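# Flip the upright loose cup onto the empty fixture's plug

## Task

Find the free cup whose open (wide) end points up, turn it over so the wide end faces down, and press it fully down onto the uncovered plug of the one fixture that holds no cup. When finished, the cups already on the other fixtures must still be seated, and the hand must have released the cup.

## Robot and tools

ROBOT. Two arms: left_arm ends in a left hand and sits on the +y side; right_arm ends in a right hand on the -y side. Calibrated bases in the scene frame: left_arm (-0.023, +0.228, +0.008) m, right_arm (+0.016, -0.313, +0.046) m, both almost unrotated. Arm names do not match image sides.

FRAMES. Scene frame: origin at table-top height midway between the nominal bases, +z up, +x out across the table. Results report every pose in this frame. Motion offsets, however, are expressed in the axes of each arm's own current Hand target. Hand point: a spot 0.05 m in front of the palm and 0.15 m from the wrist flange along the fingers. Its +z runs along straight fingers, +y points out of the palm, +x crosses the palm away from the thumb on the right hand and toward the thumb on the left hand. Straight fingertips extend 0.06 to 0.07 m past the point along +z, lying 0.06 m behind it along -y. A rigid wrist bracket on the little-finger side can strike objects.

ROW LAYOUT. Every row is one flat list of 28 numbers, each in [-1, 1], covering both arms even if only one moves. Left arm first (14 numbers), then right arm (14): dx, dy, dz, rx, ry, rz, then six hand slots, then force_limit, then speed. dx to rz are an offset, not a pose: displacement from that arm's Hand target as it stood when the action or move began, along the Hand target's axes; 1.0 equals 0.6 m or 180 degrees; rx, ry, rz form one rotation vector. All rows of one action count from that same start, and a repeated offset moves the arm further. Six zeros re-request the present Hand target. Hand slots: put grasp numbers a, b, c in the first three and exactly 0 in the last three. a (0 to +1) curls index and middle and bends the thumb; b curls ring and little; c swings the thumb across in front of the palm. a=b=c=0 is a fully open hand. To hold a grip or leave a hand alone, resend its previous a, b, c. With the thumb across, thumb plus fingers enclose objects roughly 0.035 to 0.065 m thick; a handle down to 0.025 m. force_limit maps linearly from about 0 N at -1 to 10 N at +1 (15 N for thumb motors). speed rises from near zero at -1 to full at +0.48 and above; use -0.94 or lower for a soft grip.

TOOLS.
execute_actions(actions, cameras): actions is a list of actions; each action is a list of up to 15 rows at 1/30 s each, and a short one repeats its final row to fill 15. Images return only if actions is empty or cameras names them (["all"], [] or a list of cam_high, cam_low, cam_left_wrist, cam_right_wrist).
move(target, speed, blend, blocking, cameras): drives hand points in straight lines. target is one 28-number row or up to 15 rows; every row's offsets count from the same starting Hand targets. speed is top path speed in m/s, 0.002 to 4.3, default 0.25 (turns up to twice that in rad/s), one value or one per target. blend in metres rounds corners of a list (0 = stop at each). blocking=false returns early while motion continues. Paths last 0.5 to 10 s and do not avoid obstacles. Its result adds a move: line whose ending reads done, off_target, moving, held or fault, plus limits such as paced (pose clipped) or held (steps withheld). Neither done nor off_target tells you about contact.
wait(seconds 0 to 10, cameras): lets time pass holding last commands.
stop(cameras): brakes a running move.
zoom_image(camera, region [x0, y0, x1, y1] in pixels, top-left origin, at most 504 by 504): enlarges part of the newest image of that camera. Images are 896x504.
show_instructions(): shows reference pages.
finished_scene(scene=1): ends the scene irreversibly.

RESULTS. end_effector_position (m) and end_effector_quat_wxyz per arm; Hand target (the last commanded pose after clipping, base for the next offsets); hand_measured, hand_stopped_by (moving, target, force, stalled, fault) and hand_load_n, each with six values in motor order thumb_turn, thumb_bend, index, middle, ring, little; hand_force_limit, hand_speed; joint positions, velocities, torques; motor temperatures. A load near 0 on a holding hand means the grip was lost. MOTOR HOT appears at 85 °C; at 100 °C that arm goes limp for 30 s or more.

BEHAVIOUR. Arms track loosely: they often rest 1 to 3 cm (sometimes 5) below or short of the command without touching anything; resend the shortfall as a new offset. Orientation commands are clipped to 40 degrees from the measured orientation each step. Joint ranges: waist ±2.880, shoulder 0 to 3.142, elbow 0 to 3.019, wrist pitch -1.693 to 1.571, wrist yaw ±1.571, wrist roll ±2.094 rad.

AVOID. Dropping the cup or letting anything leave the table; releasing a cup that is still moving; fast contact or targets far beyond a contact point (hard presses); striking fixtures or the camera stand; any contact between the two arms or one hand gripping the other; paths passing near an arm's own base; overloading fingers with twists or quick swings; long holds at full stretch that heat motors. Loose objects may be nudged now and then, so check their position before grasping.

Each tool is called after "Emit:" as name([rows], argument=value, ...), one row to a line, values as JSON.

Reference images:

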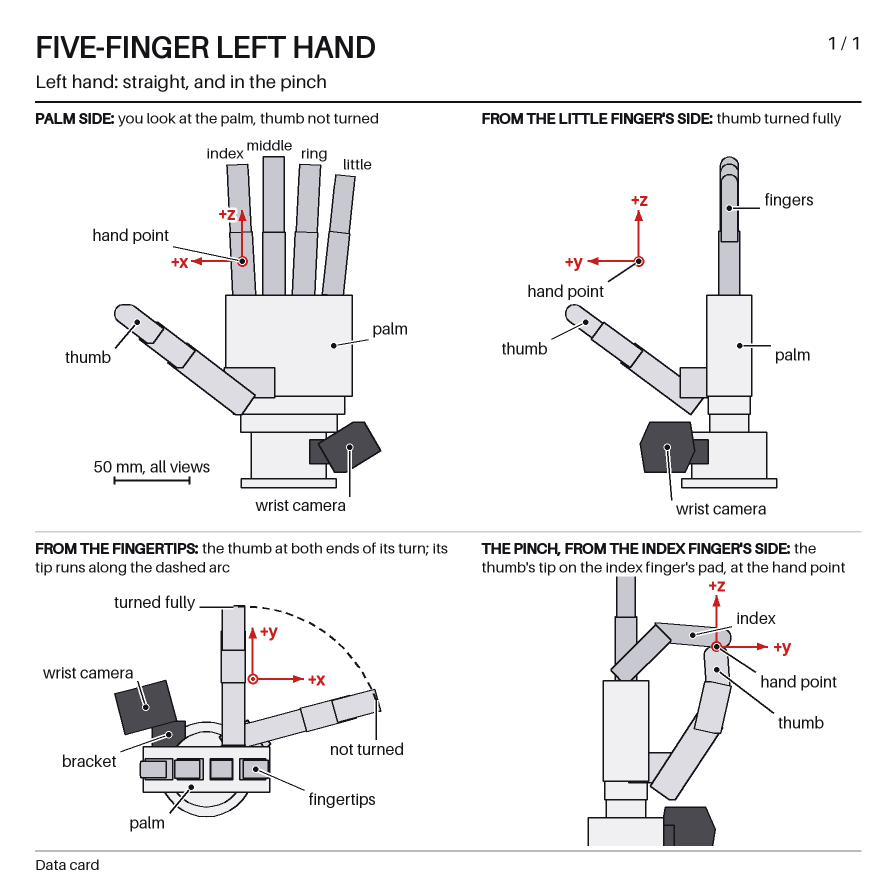

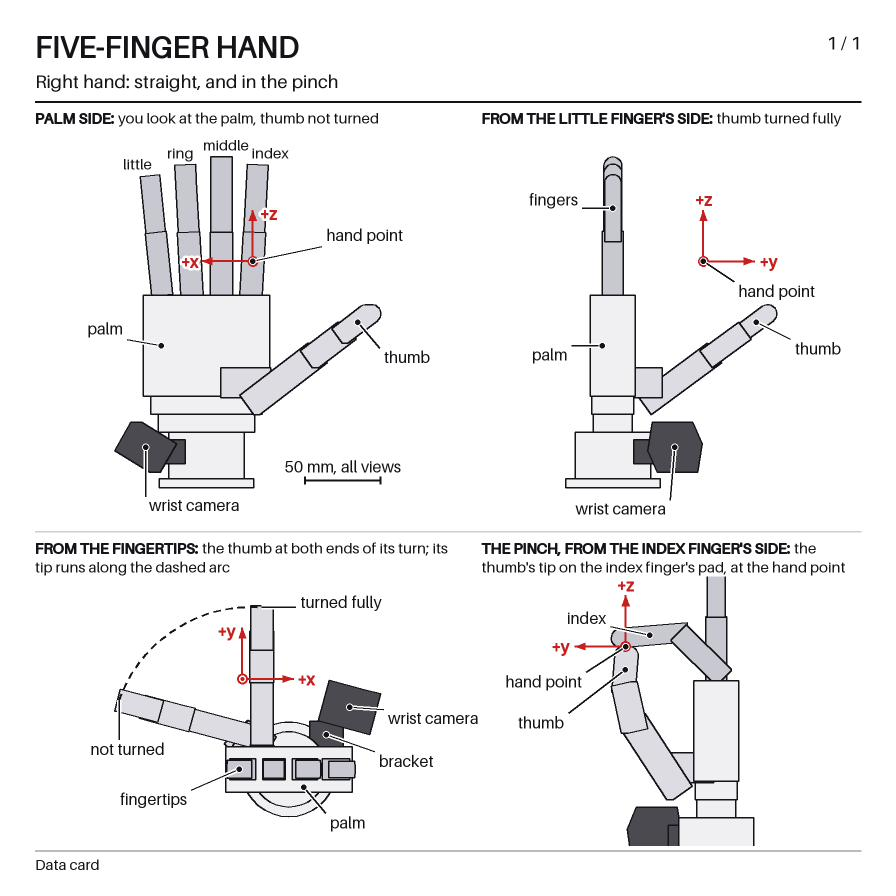

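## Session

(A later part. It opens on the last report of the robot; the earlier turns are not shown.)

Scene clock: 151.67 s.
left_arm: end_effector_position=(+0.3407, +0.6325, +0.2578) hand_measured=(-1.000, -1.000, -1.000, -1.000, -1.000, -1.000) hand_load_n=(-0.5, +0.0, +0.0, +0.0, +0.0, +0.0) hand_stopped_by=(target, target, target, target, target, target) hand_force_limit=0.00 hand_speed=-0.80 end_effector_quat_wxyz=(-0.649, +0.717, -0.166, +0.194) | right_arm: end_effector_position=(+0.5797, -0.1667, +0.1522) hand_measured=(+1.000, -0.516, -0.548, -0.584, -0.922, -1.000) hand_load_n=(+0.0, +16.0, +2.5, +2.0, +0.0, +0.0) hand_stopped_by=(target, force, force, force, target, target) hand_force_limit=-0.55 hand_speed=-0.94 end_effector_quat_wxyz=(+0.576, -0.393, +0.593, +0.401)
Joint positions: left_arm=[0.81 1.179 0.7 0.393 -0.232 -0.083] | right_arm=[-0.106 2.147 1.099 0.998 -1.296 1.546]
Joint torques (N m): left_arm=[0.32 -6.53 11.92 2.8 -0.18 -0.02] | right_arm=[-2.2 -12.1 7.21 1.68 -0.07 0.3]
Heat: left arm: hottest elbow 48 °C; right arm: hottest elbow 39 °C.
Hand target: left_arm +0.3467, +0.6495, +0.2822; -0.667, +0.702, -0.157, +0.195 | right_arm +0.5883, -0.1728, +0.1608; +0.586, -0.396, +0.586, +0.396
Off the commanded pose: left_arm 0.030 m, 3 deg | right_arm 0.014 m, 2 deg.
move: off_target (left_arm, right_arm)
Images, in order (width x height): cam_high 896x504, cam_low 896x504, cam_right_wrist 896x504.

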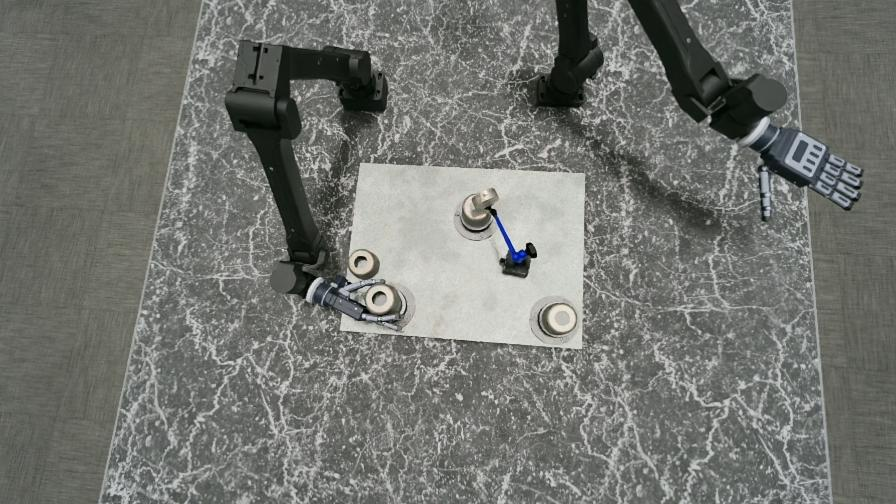

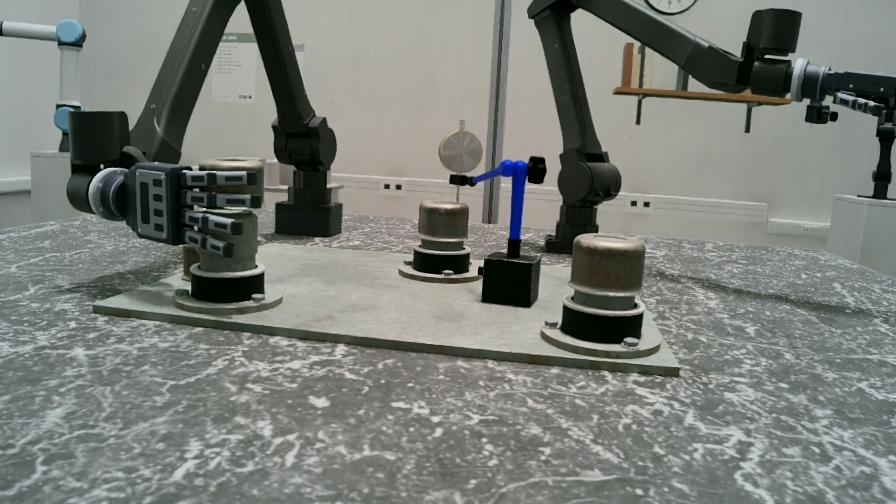

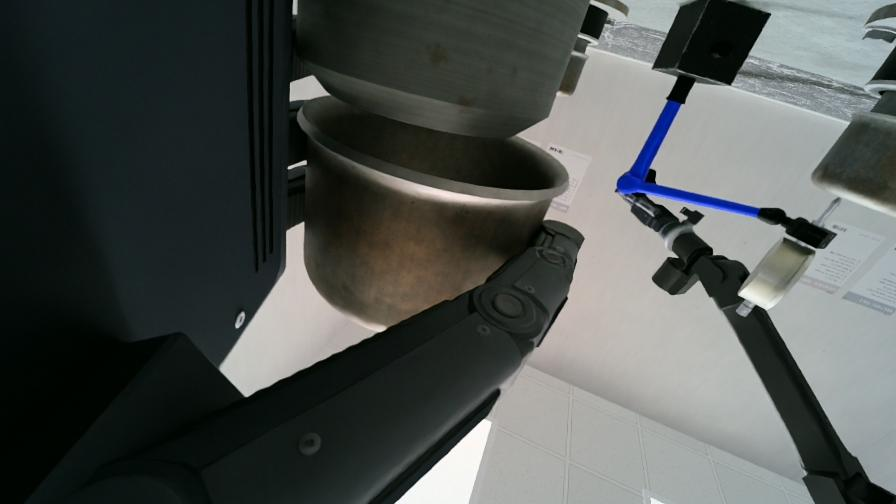

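Emit:
move(target=[0,0,0,0,0,0,0,0,0,0,0,0,0,-0.8,0.02,-0.0093,-0.0052,0,0,0,0.52,0,1,0,0,0,-0.55,-0.94], speed=0.04, cameras=["cam_high","cam_low","cam_right_wrist"])

Emit:
zoom_image(camera="cam_high", region=[320, 230, 440, 350])

Emit:
zoom_image(camera="cam_low", region=[130, 140, 310, 320])

Emit:
zoom_image(camera="cam_right_wrist", region=[260, 0, 660, 225])

Scene clock: 157.07 s.
left_arm: end_effector_position=(+0.3407, +0.6325, +0.2578) hand_measured=(-1.000, -1.000, -1.000, -1.000, -1.000, -1.000) hand_load_n=(-0.5, +0.0, -0.5, +0.0, +0.0, +0.0) hand_stopped_by=(target, target, target, target, target, target) hand_force_limit=0.00 hand_speed=-0.80 end_effector_quat_wxyz=(-0.649, +0.717, -0.166, +0.194) | right_arm: end_effector_position=(+0.5812, -0.1711, +0.1427) hand_measured=(+1.000, -0.516, -0.548, -0.584, -0.922, -1.000) hand_load_n=(+0.0, +16.0, +2.5, +2.0, +0.0, +0.0) hand_stopped_by=(target, force, force, force, target, target) hand_force_limit=-0.55 hand_speed=-0.94 end_effector_quat_wxyz=(+0.576, -0.392, +0.594, +0.401)
Joint positions: left_arm=[0.81 1.179 0.7 0.393 -0.232 -0.083] | right_arm=[-0.114 2.171 1.108 1.012 -1.301 1.546]
Joint torques (N m): left_arm=[0.32 -6.18 11.99 2.95 -0.2 0.01] | right_arm=[-2.14 -11.34 7.94 1.61 -0.14 0.26]
Heat: left arm: hottest elbow 48 °C; right arm: hottest elbow 38 °C.
Hand target: left_arm +0.3467, +0.6495, +0.2822; -0.667, +0.702, -0.157, +0.195 | right_arm +0.5924, -0.1778, +0.1488; +0.586, -0.396, +0.586, +0.396
Off the commanded pose: left_arm 0.030 m, 3 deg | right_arm 0.014 m, 2 deg.
move: off_target (left_arm, right_arm)
Images, in order (width x height): cam_high 896x504, cam_low 896x504, cam_right_wrist 896x504.

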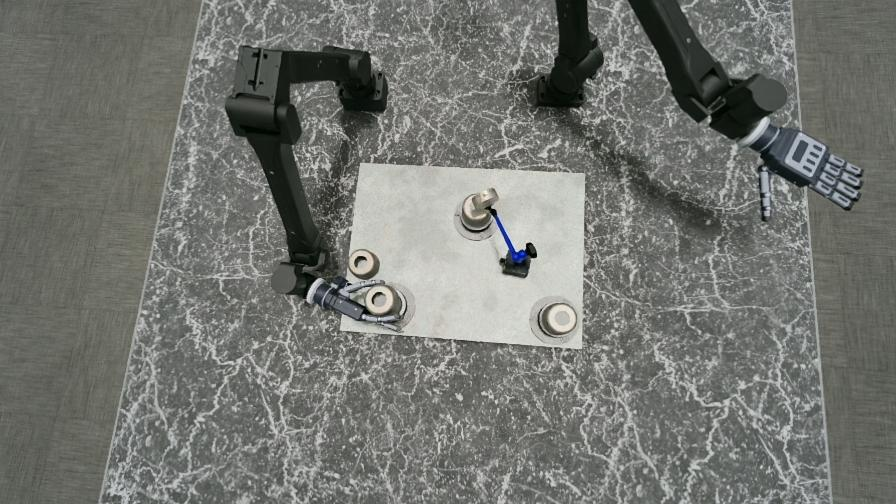

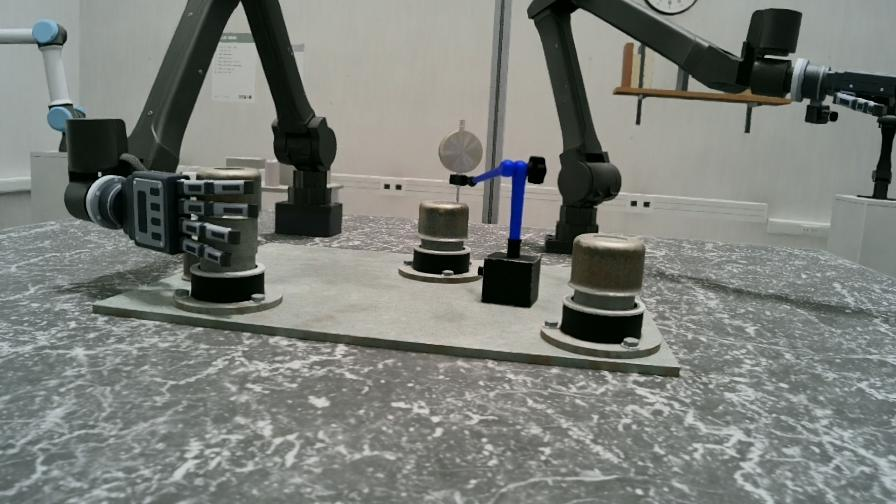

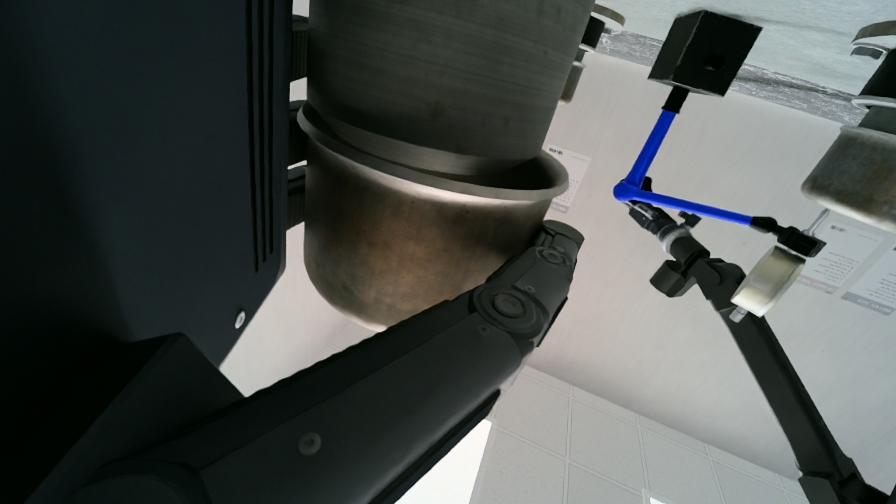

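Scaled by 4.200 from the camera's 896x504 image, which has a finer 1280x720 frame.

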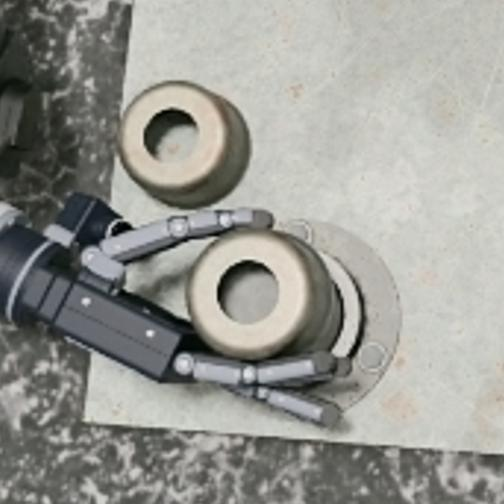

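Scaled by 2.800 from the camera's 896x504 image, which has a finer 1280x720 frame.

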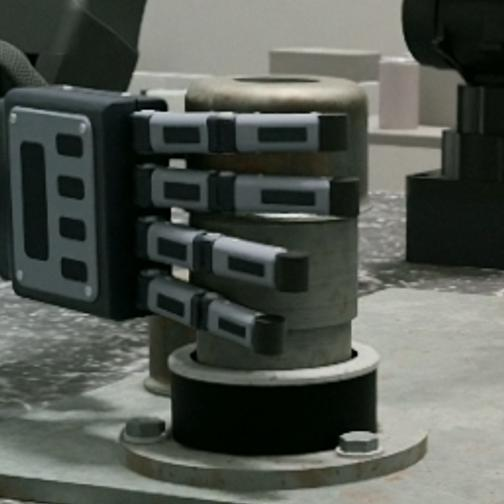

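Scaled by 1.260 from the camera's 896x504 image, which has a finer 1280x720 frame.

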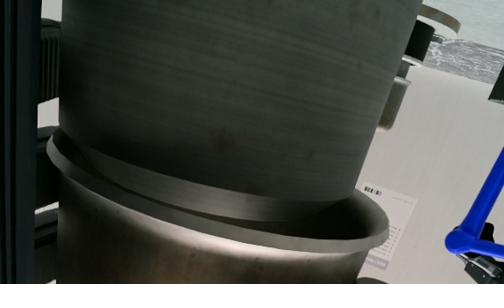

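Emit:
move(target=[0,0,0,0,0,0,0,0,0,0,0,0,0,-0.8,0.0,-0.009,0,0,0,0,0.52,0,1,0,0,0,-0.55,-0.94], speed=0.04, cameras=["cam_high","cam_low","cam_right_wrist"])

Emit:
zoom_image(camera="cam_right_wrist", region=[260, 0, 660, 225])

Emit:
zoom_image(camera="cam_high", region=[320, 230, 440, 350])

Emit:
zoom_image(camera="cam_low", region=[160, 160, 290, 290])

Scene clock: 160.40 s.
left_arm: end_effector_position=(+0.3407, +0.6325, +0.2578) hand_measured=(-1.000, -1.000, -1.000, -1.000, -1.000, -1.000) hand_load_n=(+0.0, +0.0, +0.0, +0.0, +0.0, +0.0) hand_stopped_by=(target, target, target, target, target, target) hand_force_limit=0.00 hand_speed=-0.80 end_effector_quat_wxyz=(-0.649, +0.717, -0.166, +0.194) | right_arm: end_effector_position=(+0.5841, -0.1723, +0.1404) hand_measured=(+1.000, -0.516, -0.548, -0.584, -0.922, -1.000) hand_load_n=(+0.5, +16.0, +2.0, +2.0, +0.0, +0.0) hand_stopped_by=(target, force, force, force, target, target) hand_force_limit=-0.55 hand_speed=-0.94 end_effector_quat_wxyz=(+0.577, -0.393, +0.593, +0.401)
Joint positions: left_arm=[0.81 1.179 0.7 0.393 -0.232 -0.083] | right_arm=[-0.115 2.182 1.121 1.013 -1.306 1.546]
Joint torques (N m): left_arm=[0.03 -6.12 11.92 2.78 -0.18 0] | right_arm=[-2.49 -11.75 8.29 1.25 -0.1 0.31]
Heat: left arm: hottest elbow 48 °C; right arm: hottest elbow 39 °C.
Hand target: left_arm +0.3467, +0.6495, +0.2822; -0.667, +0.702, -0.157, +0.195 | right_arm +0.5973, -0.1798, +0.1487; +0.586, -0.395, +0.586, +0.396
Off the commanded pose: left_arm 0.030 m, 3 deg | right_arm 0.017 m, 2 deg.
move: off_target (left_arm, right_arm)
Images, in order (width x height): cam_high 896x504, cam_low 896x504, cam_right_wrist 896x504.

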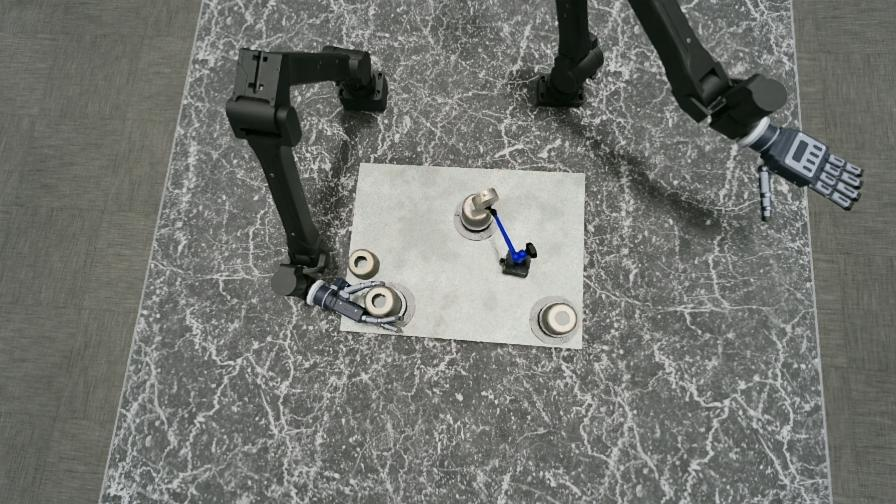

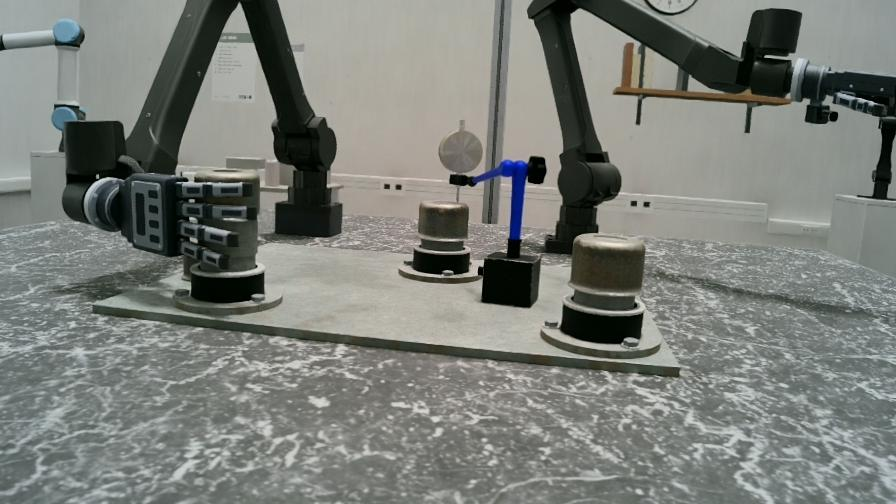

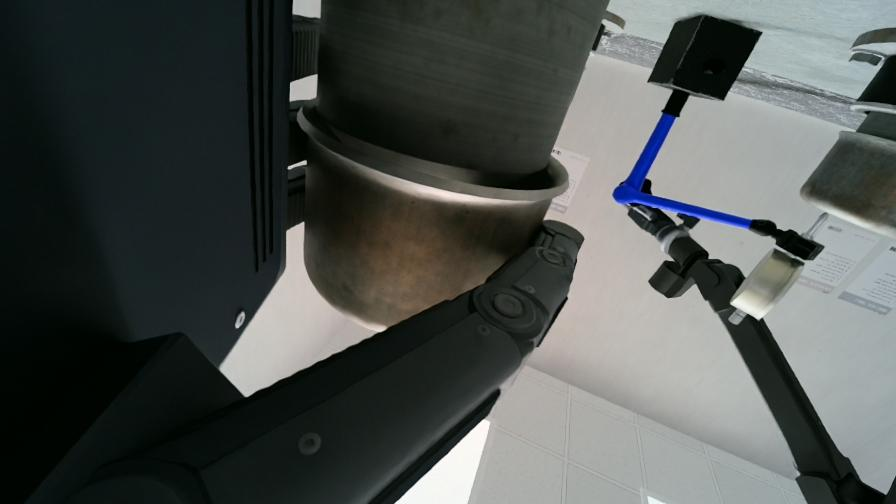

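Scaled by 1.260 from the camera's 896x504 image, which has a finer 1280x720 frame.

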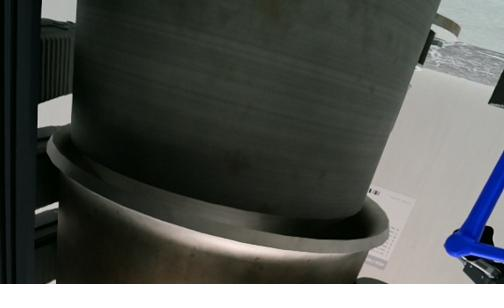

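Scaled by 4.200 from the camera's 896x504 image, which has a finer 1280x720 frame.

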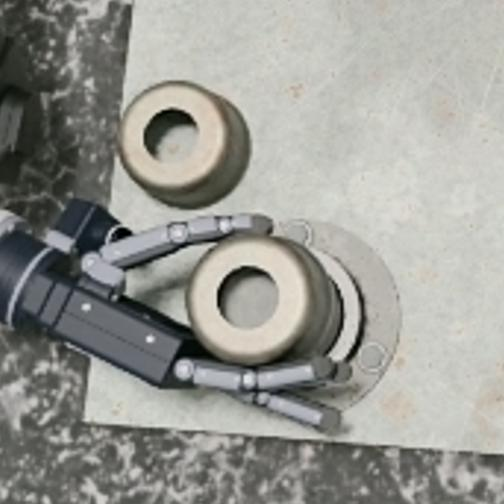

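Scaled by 3.877 from the camera's 896x504 image, which has a finer 1280x720 frame.

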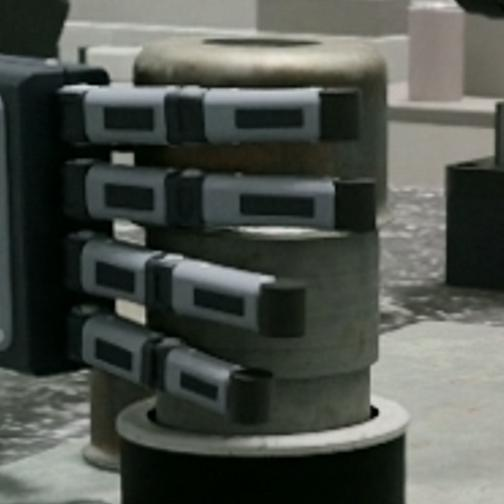

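Emit:
move(target=[0,0,0,0,0,0,0,0,0,0,0,0,0,-0.8,0.02,0,0,0,0,0,0.52,0,1,0,0,0,-0.55,-0.94], speed=0.03, cameras=["cam_low","cam_right_wrist"])

Emit:
zoom_image(camera="cam_low", region=[160, 160, 290, 290])

Emit:
zoom_image(camera="cam_right_wrist", region=[260, 0, 660, 225])

Scene clock: 162.27 s.
left_arm: end_effector_position=(+0.3407, +0.6325, +0.2578) hand_measured=(-1.000, -1.000, -1.000, -1.000, -1.000, -1.000) hand_load_n=(+0.0, +0.0, +0.0, +0.0, +0.0, +0.0) hand_stopped_by=(target, target, target, target, target, target) hand_force_limit=0.00 hand_speed=-0.80 end_effector_quat_wxyz=(-0.649, +0.717, -0.166, +0.194) | right_arm: end_effector_position=(+0.5862, -0.1725, +0.1310) hand_measured=(+1.000, -0.516, -0.548, -0.584, -0.922, -1.000) hand_load_n=(-1.0, +15.0, +3.0, +1.5, +0.0, +0.0) hand_stopped_by=(target, force, force, force, target, target) hand_force_limit=-0.55 hand_speed=-0.94 end_effector_quat_wxyz=(+0.576, -0.393, +0.593, +0.402)
Joint positions: left_arm=[0.81 1.179 0.7 0.393 -0.232 -0.083] | right_arm=[-0.115 2.207 1.132 1.024 -1.306 1.547]
Joint torques (N m): left_arm=[0.67 -6.48 11.92 2.78 -0.17 -0.01] | right_arm=[-2.32 -11.4 7.75 1.5 -0.09 0.27]
Heat: left arm: hottest elbow 49 °C; right arm: hottest elbow 39 °C.
Hand target: left_arm +0.3467, +0.6495, +0.2822; -0.667, +0.702, -0.157, +0.195 | right_arm +0.5974, -0.1798, +0.1368; +0.586, -0.396, +0.586, +0.396
Off the commanded pose: left_arm 0.030 m, 3 deg | right_arm 0.014 m, 2 deg.
move: off_target (left_arm, right_arm)
Images, in order (width x height): cam_low 896x504, cam_right_wrist 896x504.

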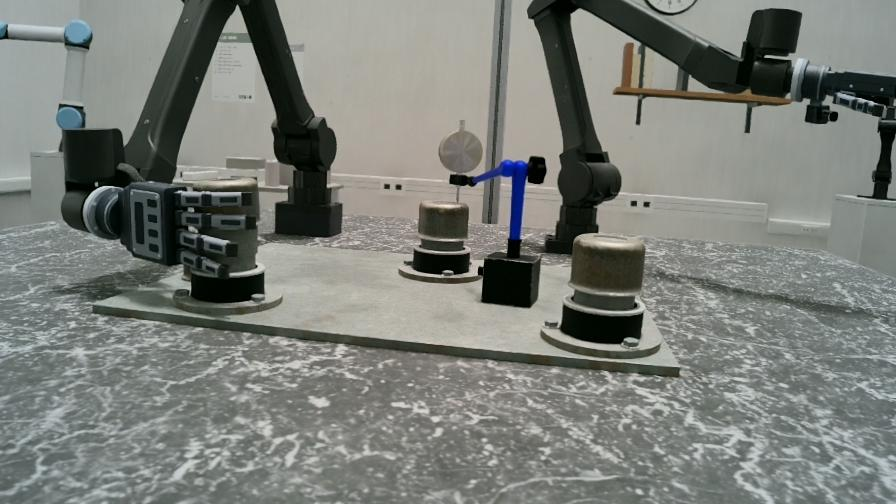

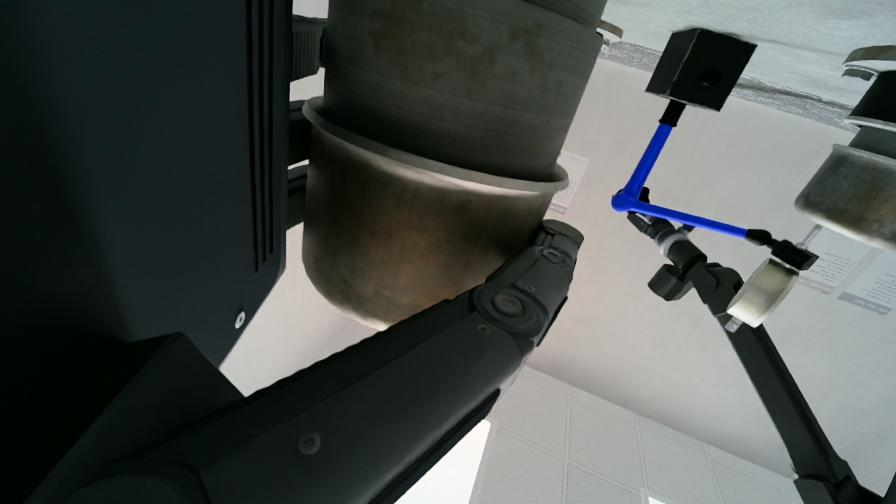

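Scaled by 3.877 from the camera's 896x504 image, which has a finer 1280x720 frame.

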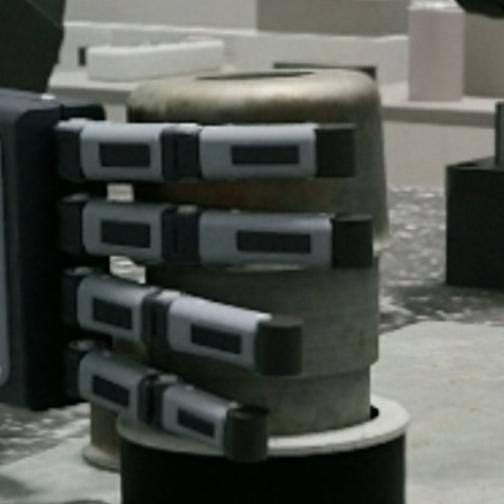

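Scaled by 1.260 from the camera's 896x504 image, which has a finer 1280x720 frame.

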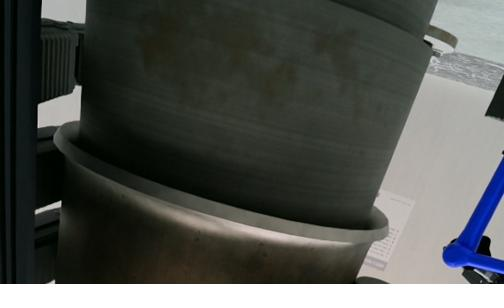

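Emit:
move(target=[0,0,0,0,0,0,0,0,0,0,0,0,0,-0.8,0.01,0,0,0,0,0,0.52,0,1,0,0,0,-0.55,-0.94], speed=0.03, cameras=["cam_high","cam_low","cam_right_wrist"])

Emit:
zoom_image(camera="cam_low", region=[160, 160, 290, 290])

Emit:
zoom_image(camera="cam_high", region=[340, 250, 440, 350])

Scene clock: 164.17 s.
left_arm: end_effector_position=(+0.3407, +0.6325, +0.2578) hand_measured=(-1.000, -1.000, -1.000, -1.000, -1.000, -1.000) hand_load_n=(-0.5, +0.0, +0.0, +0.0, +0.0, +0.0) hand_stopped_by=(target, target, target, target, target, target) hand_force_limit=0.00 hand_speed=-0.80 end_effector_quat_wxyz=(-0.649, +0.717, -0.166, +0.194) | right_arm: end_effector_position=(+0.5864, -0.1725, +0.1268) hand_measured=(+1.000, -0.516, -0.548, -0.584, -0.922, -1.000) hand_load_n=(-1.0, +15.0, +3.0, +1.0, +0.0, +0.0) hand_stopped_by=(target, force, force, force, target, target) hand_force_limit=-0.55 hand_speed=-0.94 end_effector_quat_wxyz=(+0.576, -0.393, +0.593, +0.402)
Joint positions: left_arm=[0.81 1.179 0.7 0.393 -0.232 -0.083] | right_arm=[-0.115 2.218 1.135 1.035 -1.306 1.548]
Joint torques (N m): left_arm=[0.73 -5.89 11.88 2.91 -0.2 -0.04] | right_arm=[-2.26 -11.52 7.66 1.57 -0.09 0.22]
Heat: left arm: hottest elbow 49 °C; right arm: hottest elbow 39 °C.
Hand target: left_arm +0.3467, +0.6495, +0.2822; -0.667, +0.702, -0.157, +0.195 | right_arm +0.5974, -0.1798, +0.1309; +0.586, -0.396, +0.586, +0.395
Off the commanded pose: left_arm 0.030 m, 3 deg | right_arm 0.014 m, 2 deg.
move: off_target (left_arm, right_arm)
Images, in order (width x height): cam_high 896x504, cam_low 896x504, cam_right_wrist 896x504.

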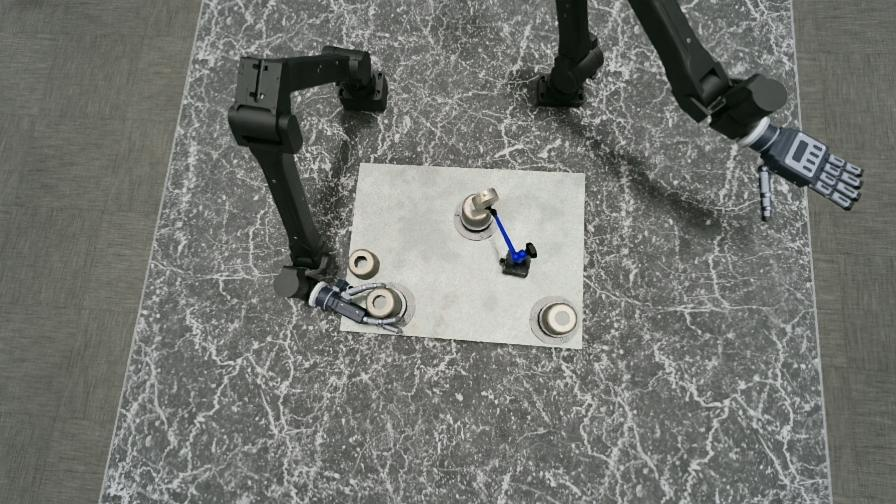

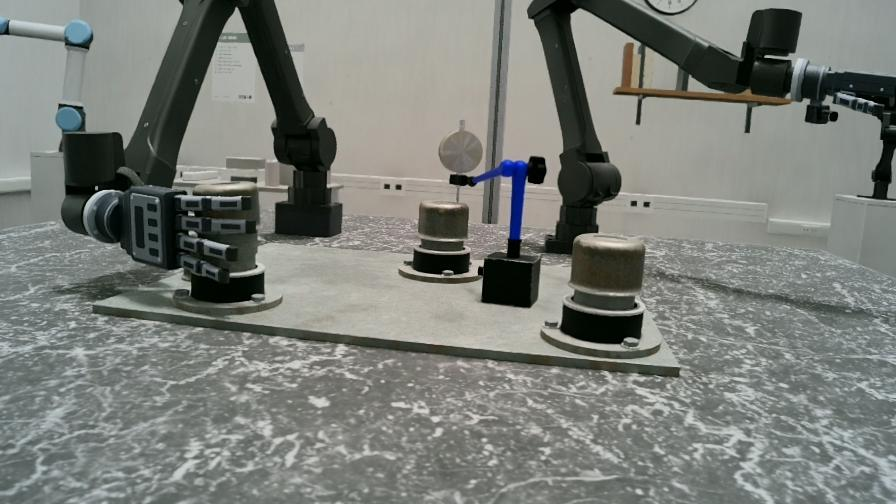

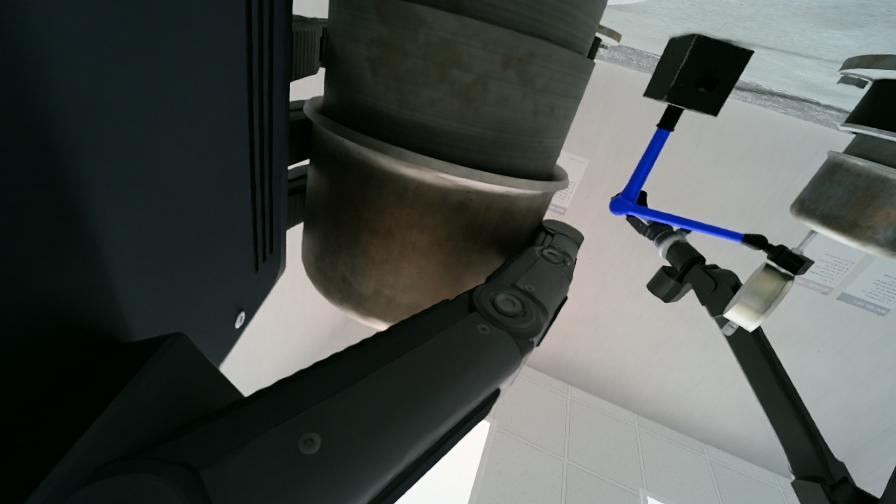

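Scaled by 3.877 from the camera's 896x504 image, which has a finer 1280x720 frame.

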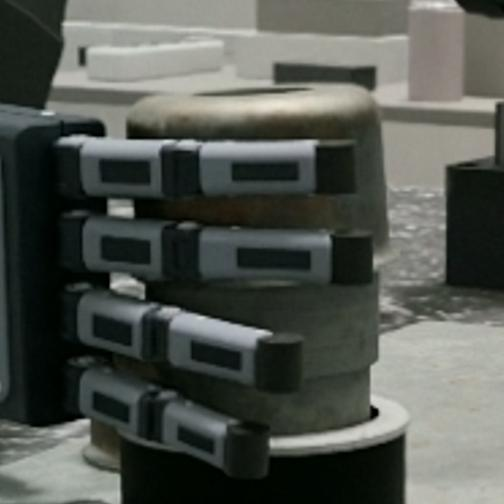

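Scaled by 5.040 from the camera's 896x504 image, which has a finer 1280x720 frame.

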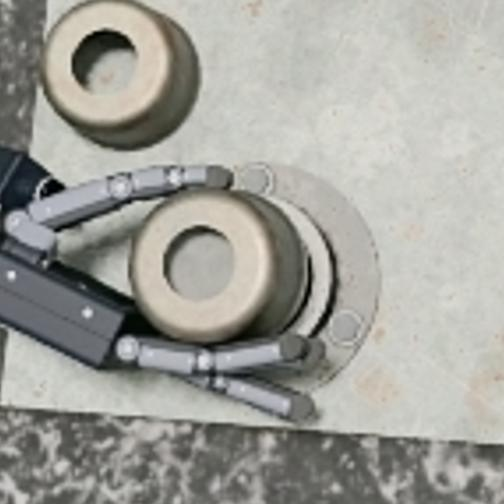

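Emit:
move(target=[0,0,0,0,0,0,0,0,0,0,0,0,0,-0.8,0.01,0,0,0,0,0,0.52,0,1,0,0,0,-0.55,-0.94], speed=0.03, cameras=["cam_low","cam_right_wrist"])

Emit:
zoom_image(camera="cam_low", region=[160, 160, 290, 290])

Scene clock: 166.73 s.
left_arm: end_effector_position=(+0.3407, +0.6325, +0.2578) hand_measured=(-1.000, -1.000, -1.000, -1.000, -1.000, -1.000) hand_load_n=(+0.0, +0.0, +0.0, +0.0, -0.5, +0.0) hand_stopped_by=(target, target, target, target, target, target) hand_force_limit=0.00 hand_speed=-0.80 end_effector_quat_wxyz=(-0.649, +0.717, -0.166, +0.194) | right_arm: end_effector_position=(+0.5868, -0.1727, +0.1259) hand_measured=(+1.000, -0.516, -0.548, -0.584, -0.922, -1.000) hand_load_n=(+0.0, +15.0, +3.0, +1.0, +0.0, +0.0) hand_stopped_by=(target, force, force, force, target, target) hand_force_limit=-0.55 hand_speed=-0.94 end_effector_quat_wxyz=(+0.578, -0.395, +0.590, +0.401)
Joint positions: left_arm=[0.81 1.179 0.7 0.393 -0.232 -0.083] | right_arm=[-0.115 2.224 1.14 1.05 -1.308 1.555]
Joint torques (N m): left_arm=[0.44 -6.18 11.86 2.67 -0.19 -0.01] | right_arm=[-2.26 -10.93 7.53 1.46 0.01 0.18]
Heat: left arm: hottest elbow 49 °C; right arm: hottest elbow 39 °C.
Hand target: left_arm +0.3467, +0.6495, +0.2822; -0.667, +0.702, -0.157, +0.195 | right_arm +0.5974, -0.1798, +0.1249; +0.586, -0.395, +0.586, +0.396
Off the commanded pose: left_arm 0.030 m, 3 deg | right_arm 0.013 m, 1 deg.
move: off_target (left_arm, right_arm)
Images, in order (width x height): cam_low 896x504, cam_right_wrist 896x504.

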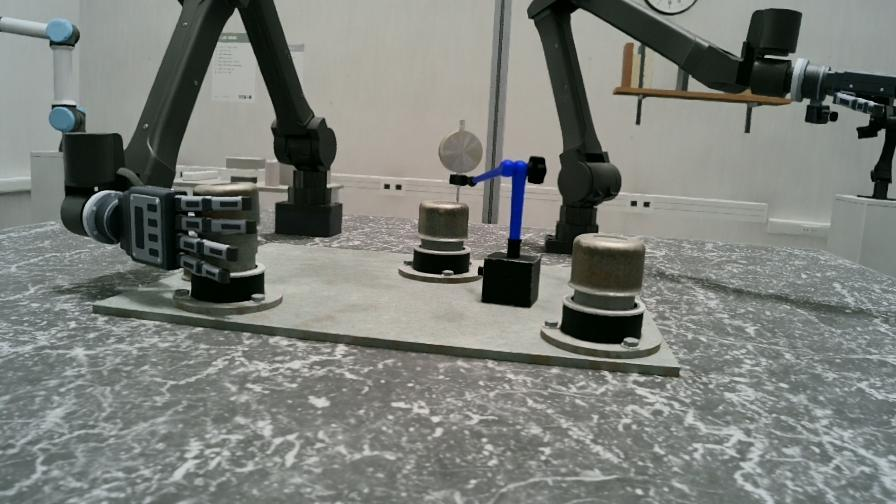

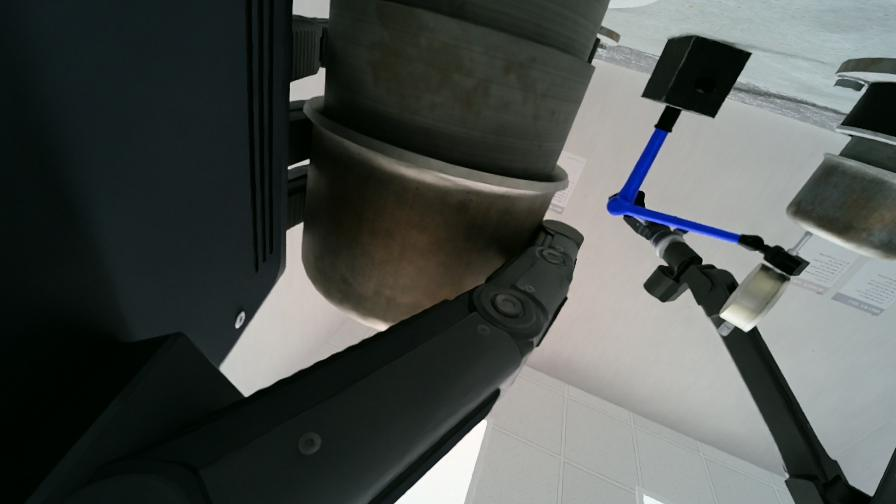

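Scaled by 3.877 from the camera's 896x504 image, which has a finer 1280x720 frame.

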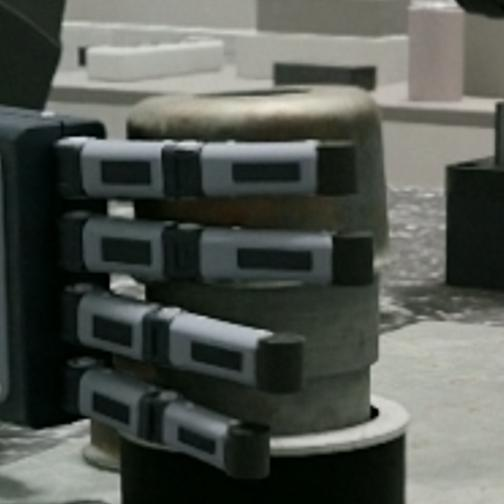

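Emit:
move(target=[0,0,0,0,0,0,0,0,0,0,0,0,0,-0.8,-0.009,0,0,0,0,0,0.52,0,1,0,0,0,-0.55,-0.94], speed=0.03, cameras=["cam_low"])

Emit:
zoom_image(camera="cam_low", region=[160, 160, 290, 290])

Scene clock: 169.87 s.
left_arm: end_effector_position=(+0.3407, +0.6325, +0.2578) hand_measured=(-1.000, -1.000, -1.000, -1.000, -1.000, -1.000) hand_load_n=(+0.0, +0.0, -0.5, +0.0, +0.0, +0.0) hand_stopped_by=(target, target, target, target, target, target) hand_force_limit=0.00 hand_speed=-0.80 end_effector_quat_wxyz=(-0.649, +0.717, -0.166, +0.194) | right_arm: end_effector_position=(+0.5868, -0.1727, +0.1258) hand_measured=(+1.000, -0.516, -0.548, -0.584, -0.922, -1.000) hand_load_n=(-0.5, +15.5, +3.0, +1.0, +0.0, +0.0) hand_stopped_by=(target, force, force, force, target, target) hand_force_limit=-0.55 hand_speed=-0.94 end_effector_quat_wxyz=(+0.578, -0.394, +0.591, +0.402)
Joint positions: left_arm=[0.81 1.179 0.7 0.393 -0.232 -0.083] | right_arm=[-0.115 2.224 1.14 1.05 -1.308 1.556]
Joint torques (N m): left_arm=[0.15 -6.24 11.82 2.82 -0.2 -0.02] | right_arm=[-2.26 -11.69 7.35 1.21 0.01 0.22]
Heat: left arm: hottest elbow 49 °C; right arm: hottest elbow 39 °C.
Hand target: left_arm +0.3467, +0.6495, +0.2822; -0.667, +0.702, -0.157, +0.195 | right_arm +0.5973, -0.1798, +0.1301; +0.586, -0.395, +0.586, +0.396
Off the commanded pose: left_arm 0.030 m, 3 deg | right_arm 0.013 m, 1 deg.
move: off_target (left_arm, right_arm)
Images, in order (width x height): cam_low 896x504.

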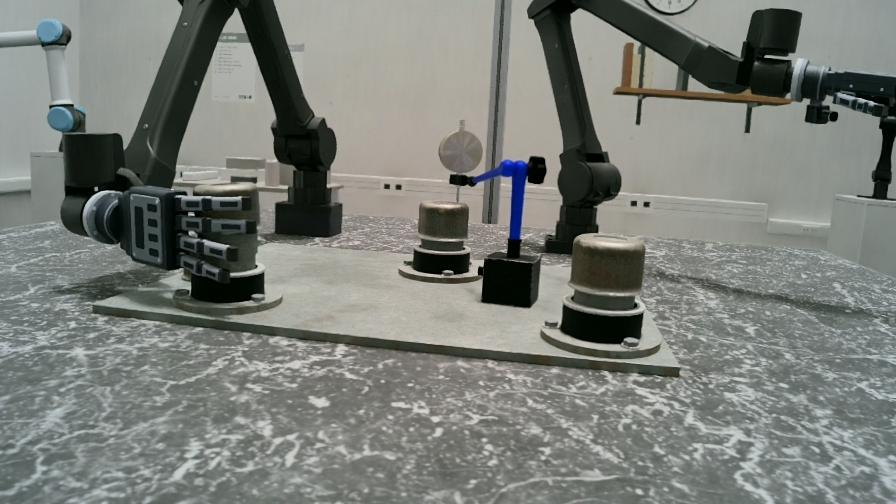

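Scaled by 3.877 from the camera's 896x504 image, which has a finer 1280x720 frame.

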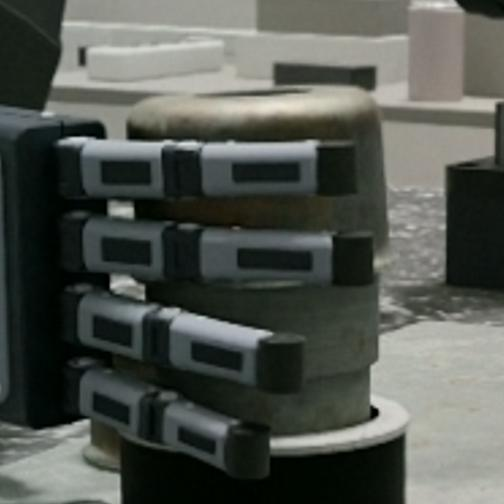

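Emit:
execute_actions([
  [[0,0,0,0,0,0,0,0,0,0,0,0,0,-0.8,0,0,0,0,0,0,0.15,0,1,0,0,0,-0.55,-0.992]],
], cameras=["cam_low"])

Scene clock: 173.60 s.
left_arm: end_effector_position=(+0.3407, +0.6325, +0.2578) hand_measured=(-1.000, -1.000, -1.000, -1.000, -1.000, -1.000) hand_load_n=(+0.0, +0.0, +0.0, +0.0, +0.0, +0.0) hand_stopped_by=(target, target, target, target, target, target) hand_force_limit=0.00 hand_speed=-0.80 end_effector_quat_wxyz=(-0.649, +0.717, -0.166, +0.194) | right_arm: end_effector_position=(+0.5863, -0.1726, +0.1259) hand_measured=(+1.000, -0.538, -0.636, -0.674, -0.978, -1.000) hand_load_n=(+0.0, +0.5, +0.0, +0.0, +0.0, +0.0) hand_stopped_by=(target, target, moving, moving, target, target) hand_force_limit=-0.55 hand_speed=-0.99 end_effector_quat_wxyz=(+0.577, -0.395, +0.590, +0.403)
Joint positions: left_arm=[0.81 1.179 0.7 0.393 -0.232 -0.083] | right_arm=[-0.115 2.224 1.14 1.05 -1.311 1.557]
Joint torques (N m): left_arm=[-0.38 -6.07 11.86 2.89 -0.18 0] | right_arm=[-2.2 -11.63 7.36 1.24 0.11 0.2]
Heat: left arm: hottest elbow 49 °C; right arm: hottest elbow 39 °C.
Hand target: left_arm +0.3467, +0.6495, +0.2822; -0.667, +0.702, -0.157, +0.195 | right_arm +0.5973, -0.1798, +0.1301; +0.586, -0.395, +0.586, +0.396
Off the commanded pose: left_arm 0.030 m, 3 deg | right_arm 0.014 m, 1 deg.
not at rest: the robot was still moving 3 seconds after this call's last action.
Images, in order (width x height): cam_low 896x504.

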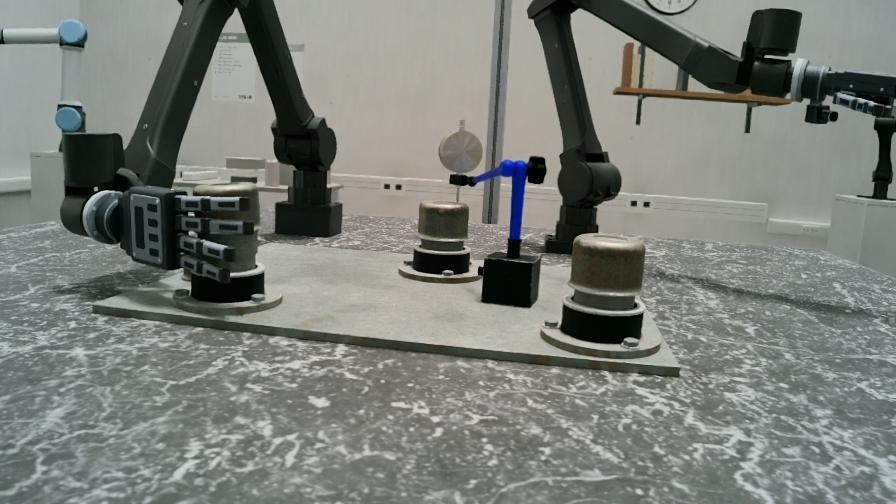

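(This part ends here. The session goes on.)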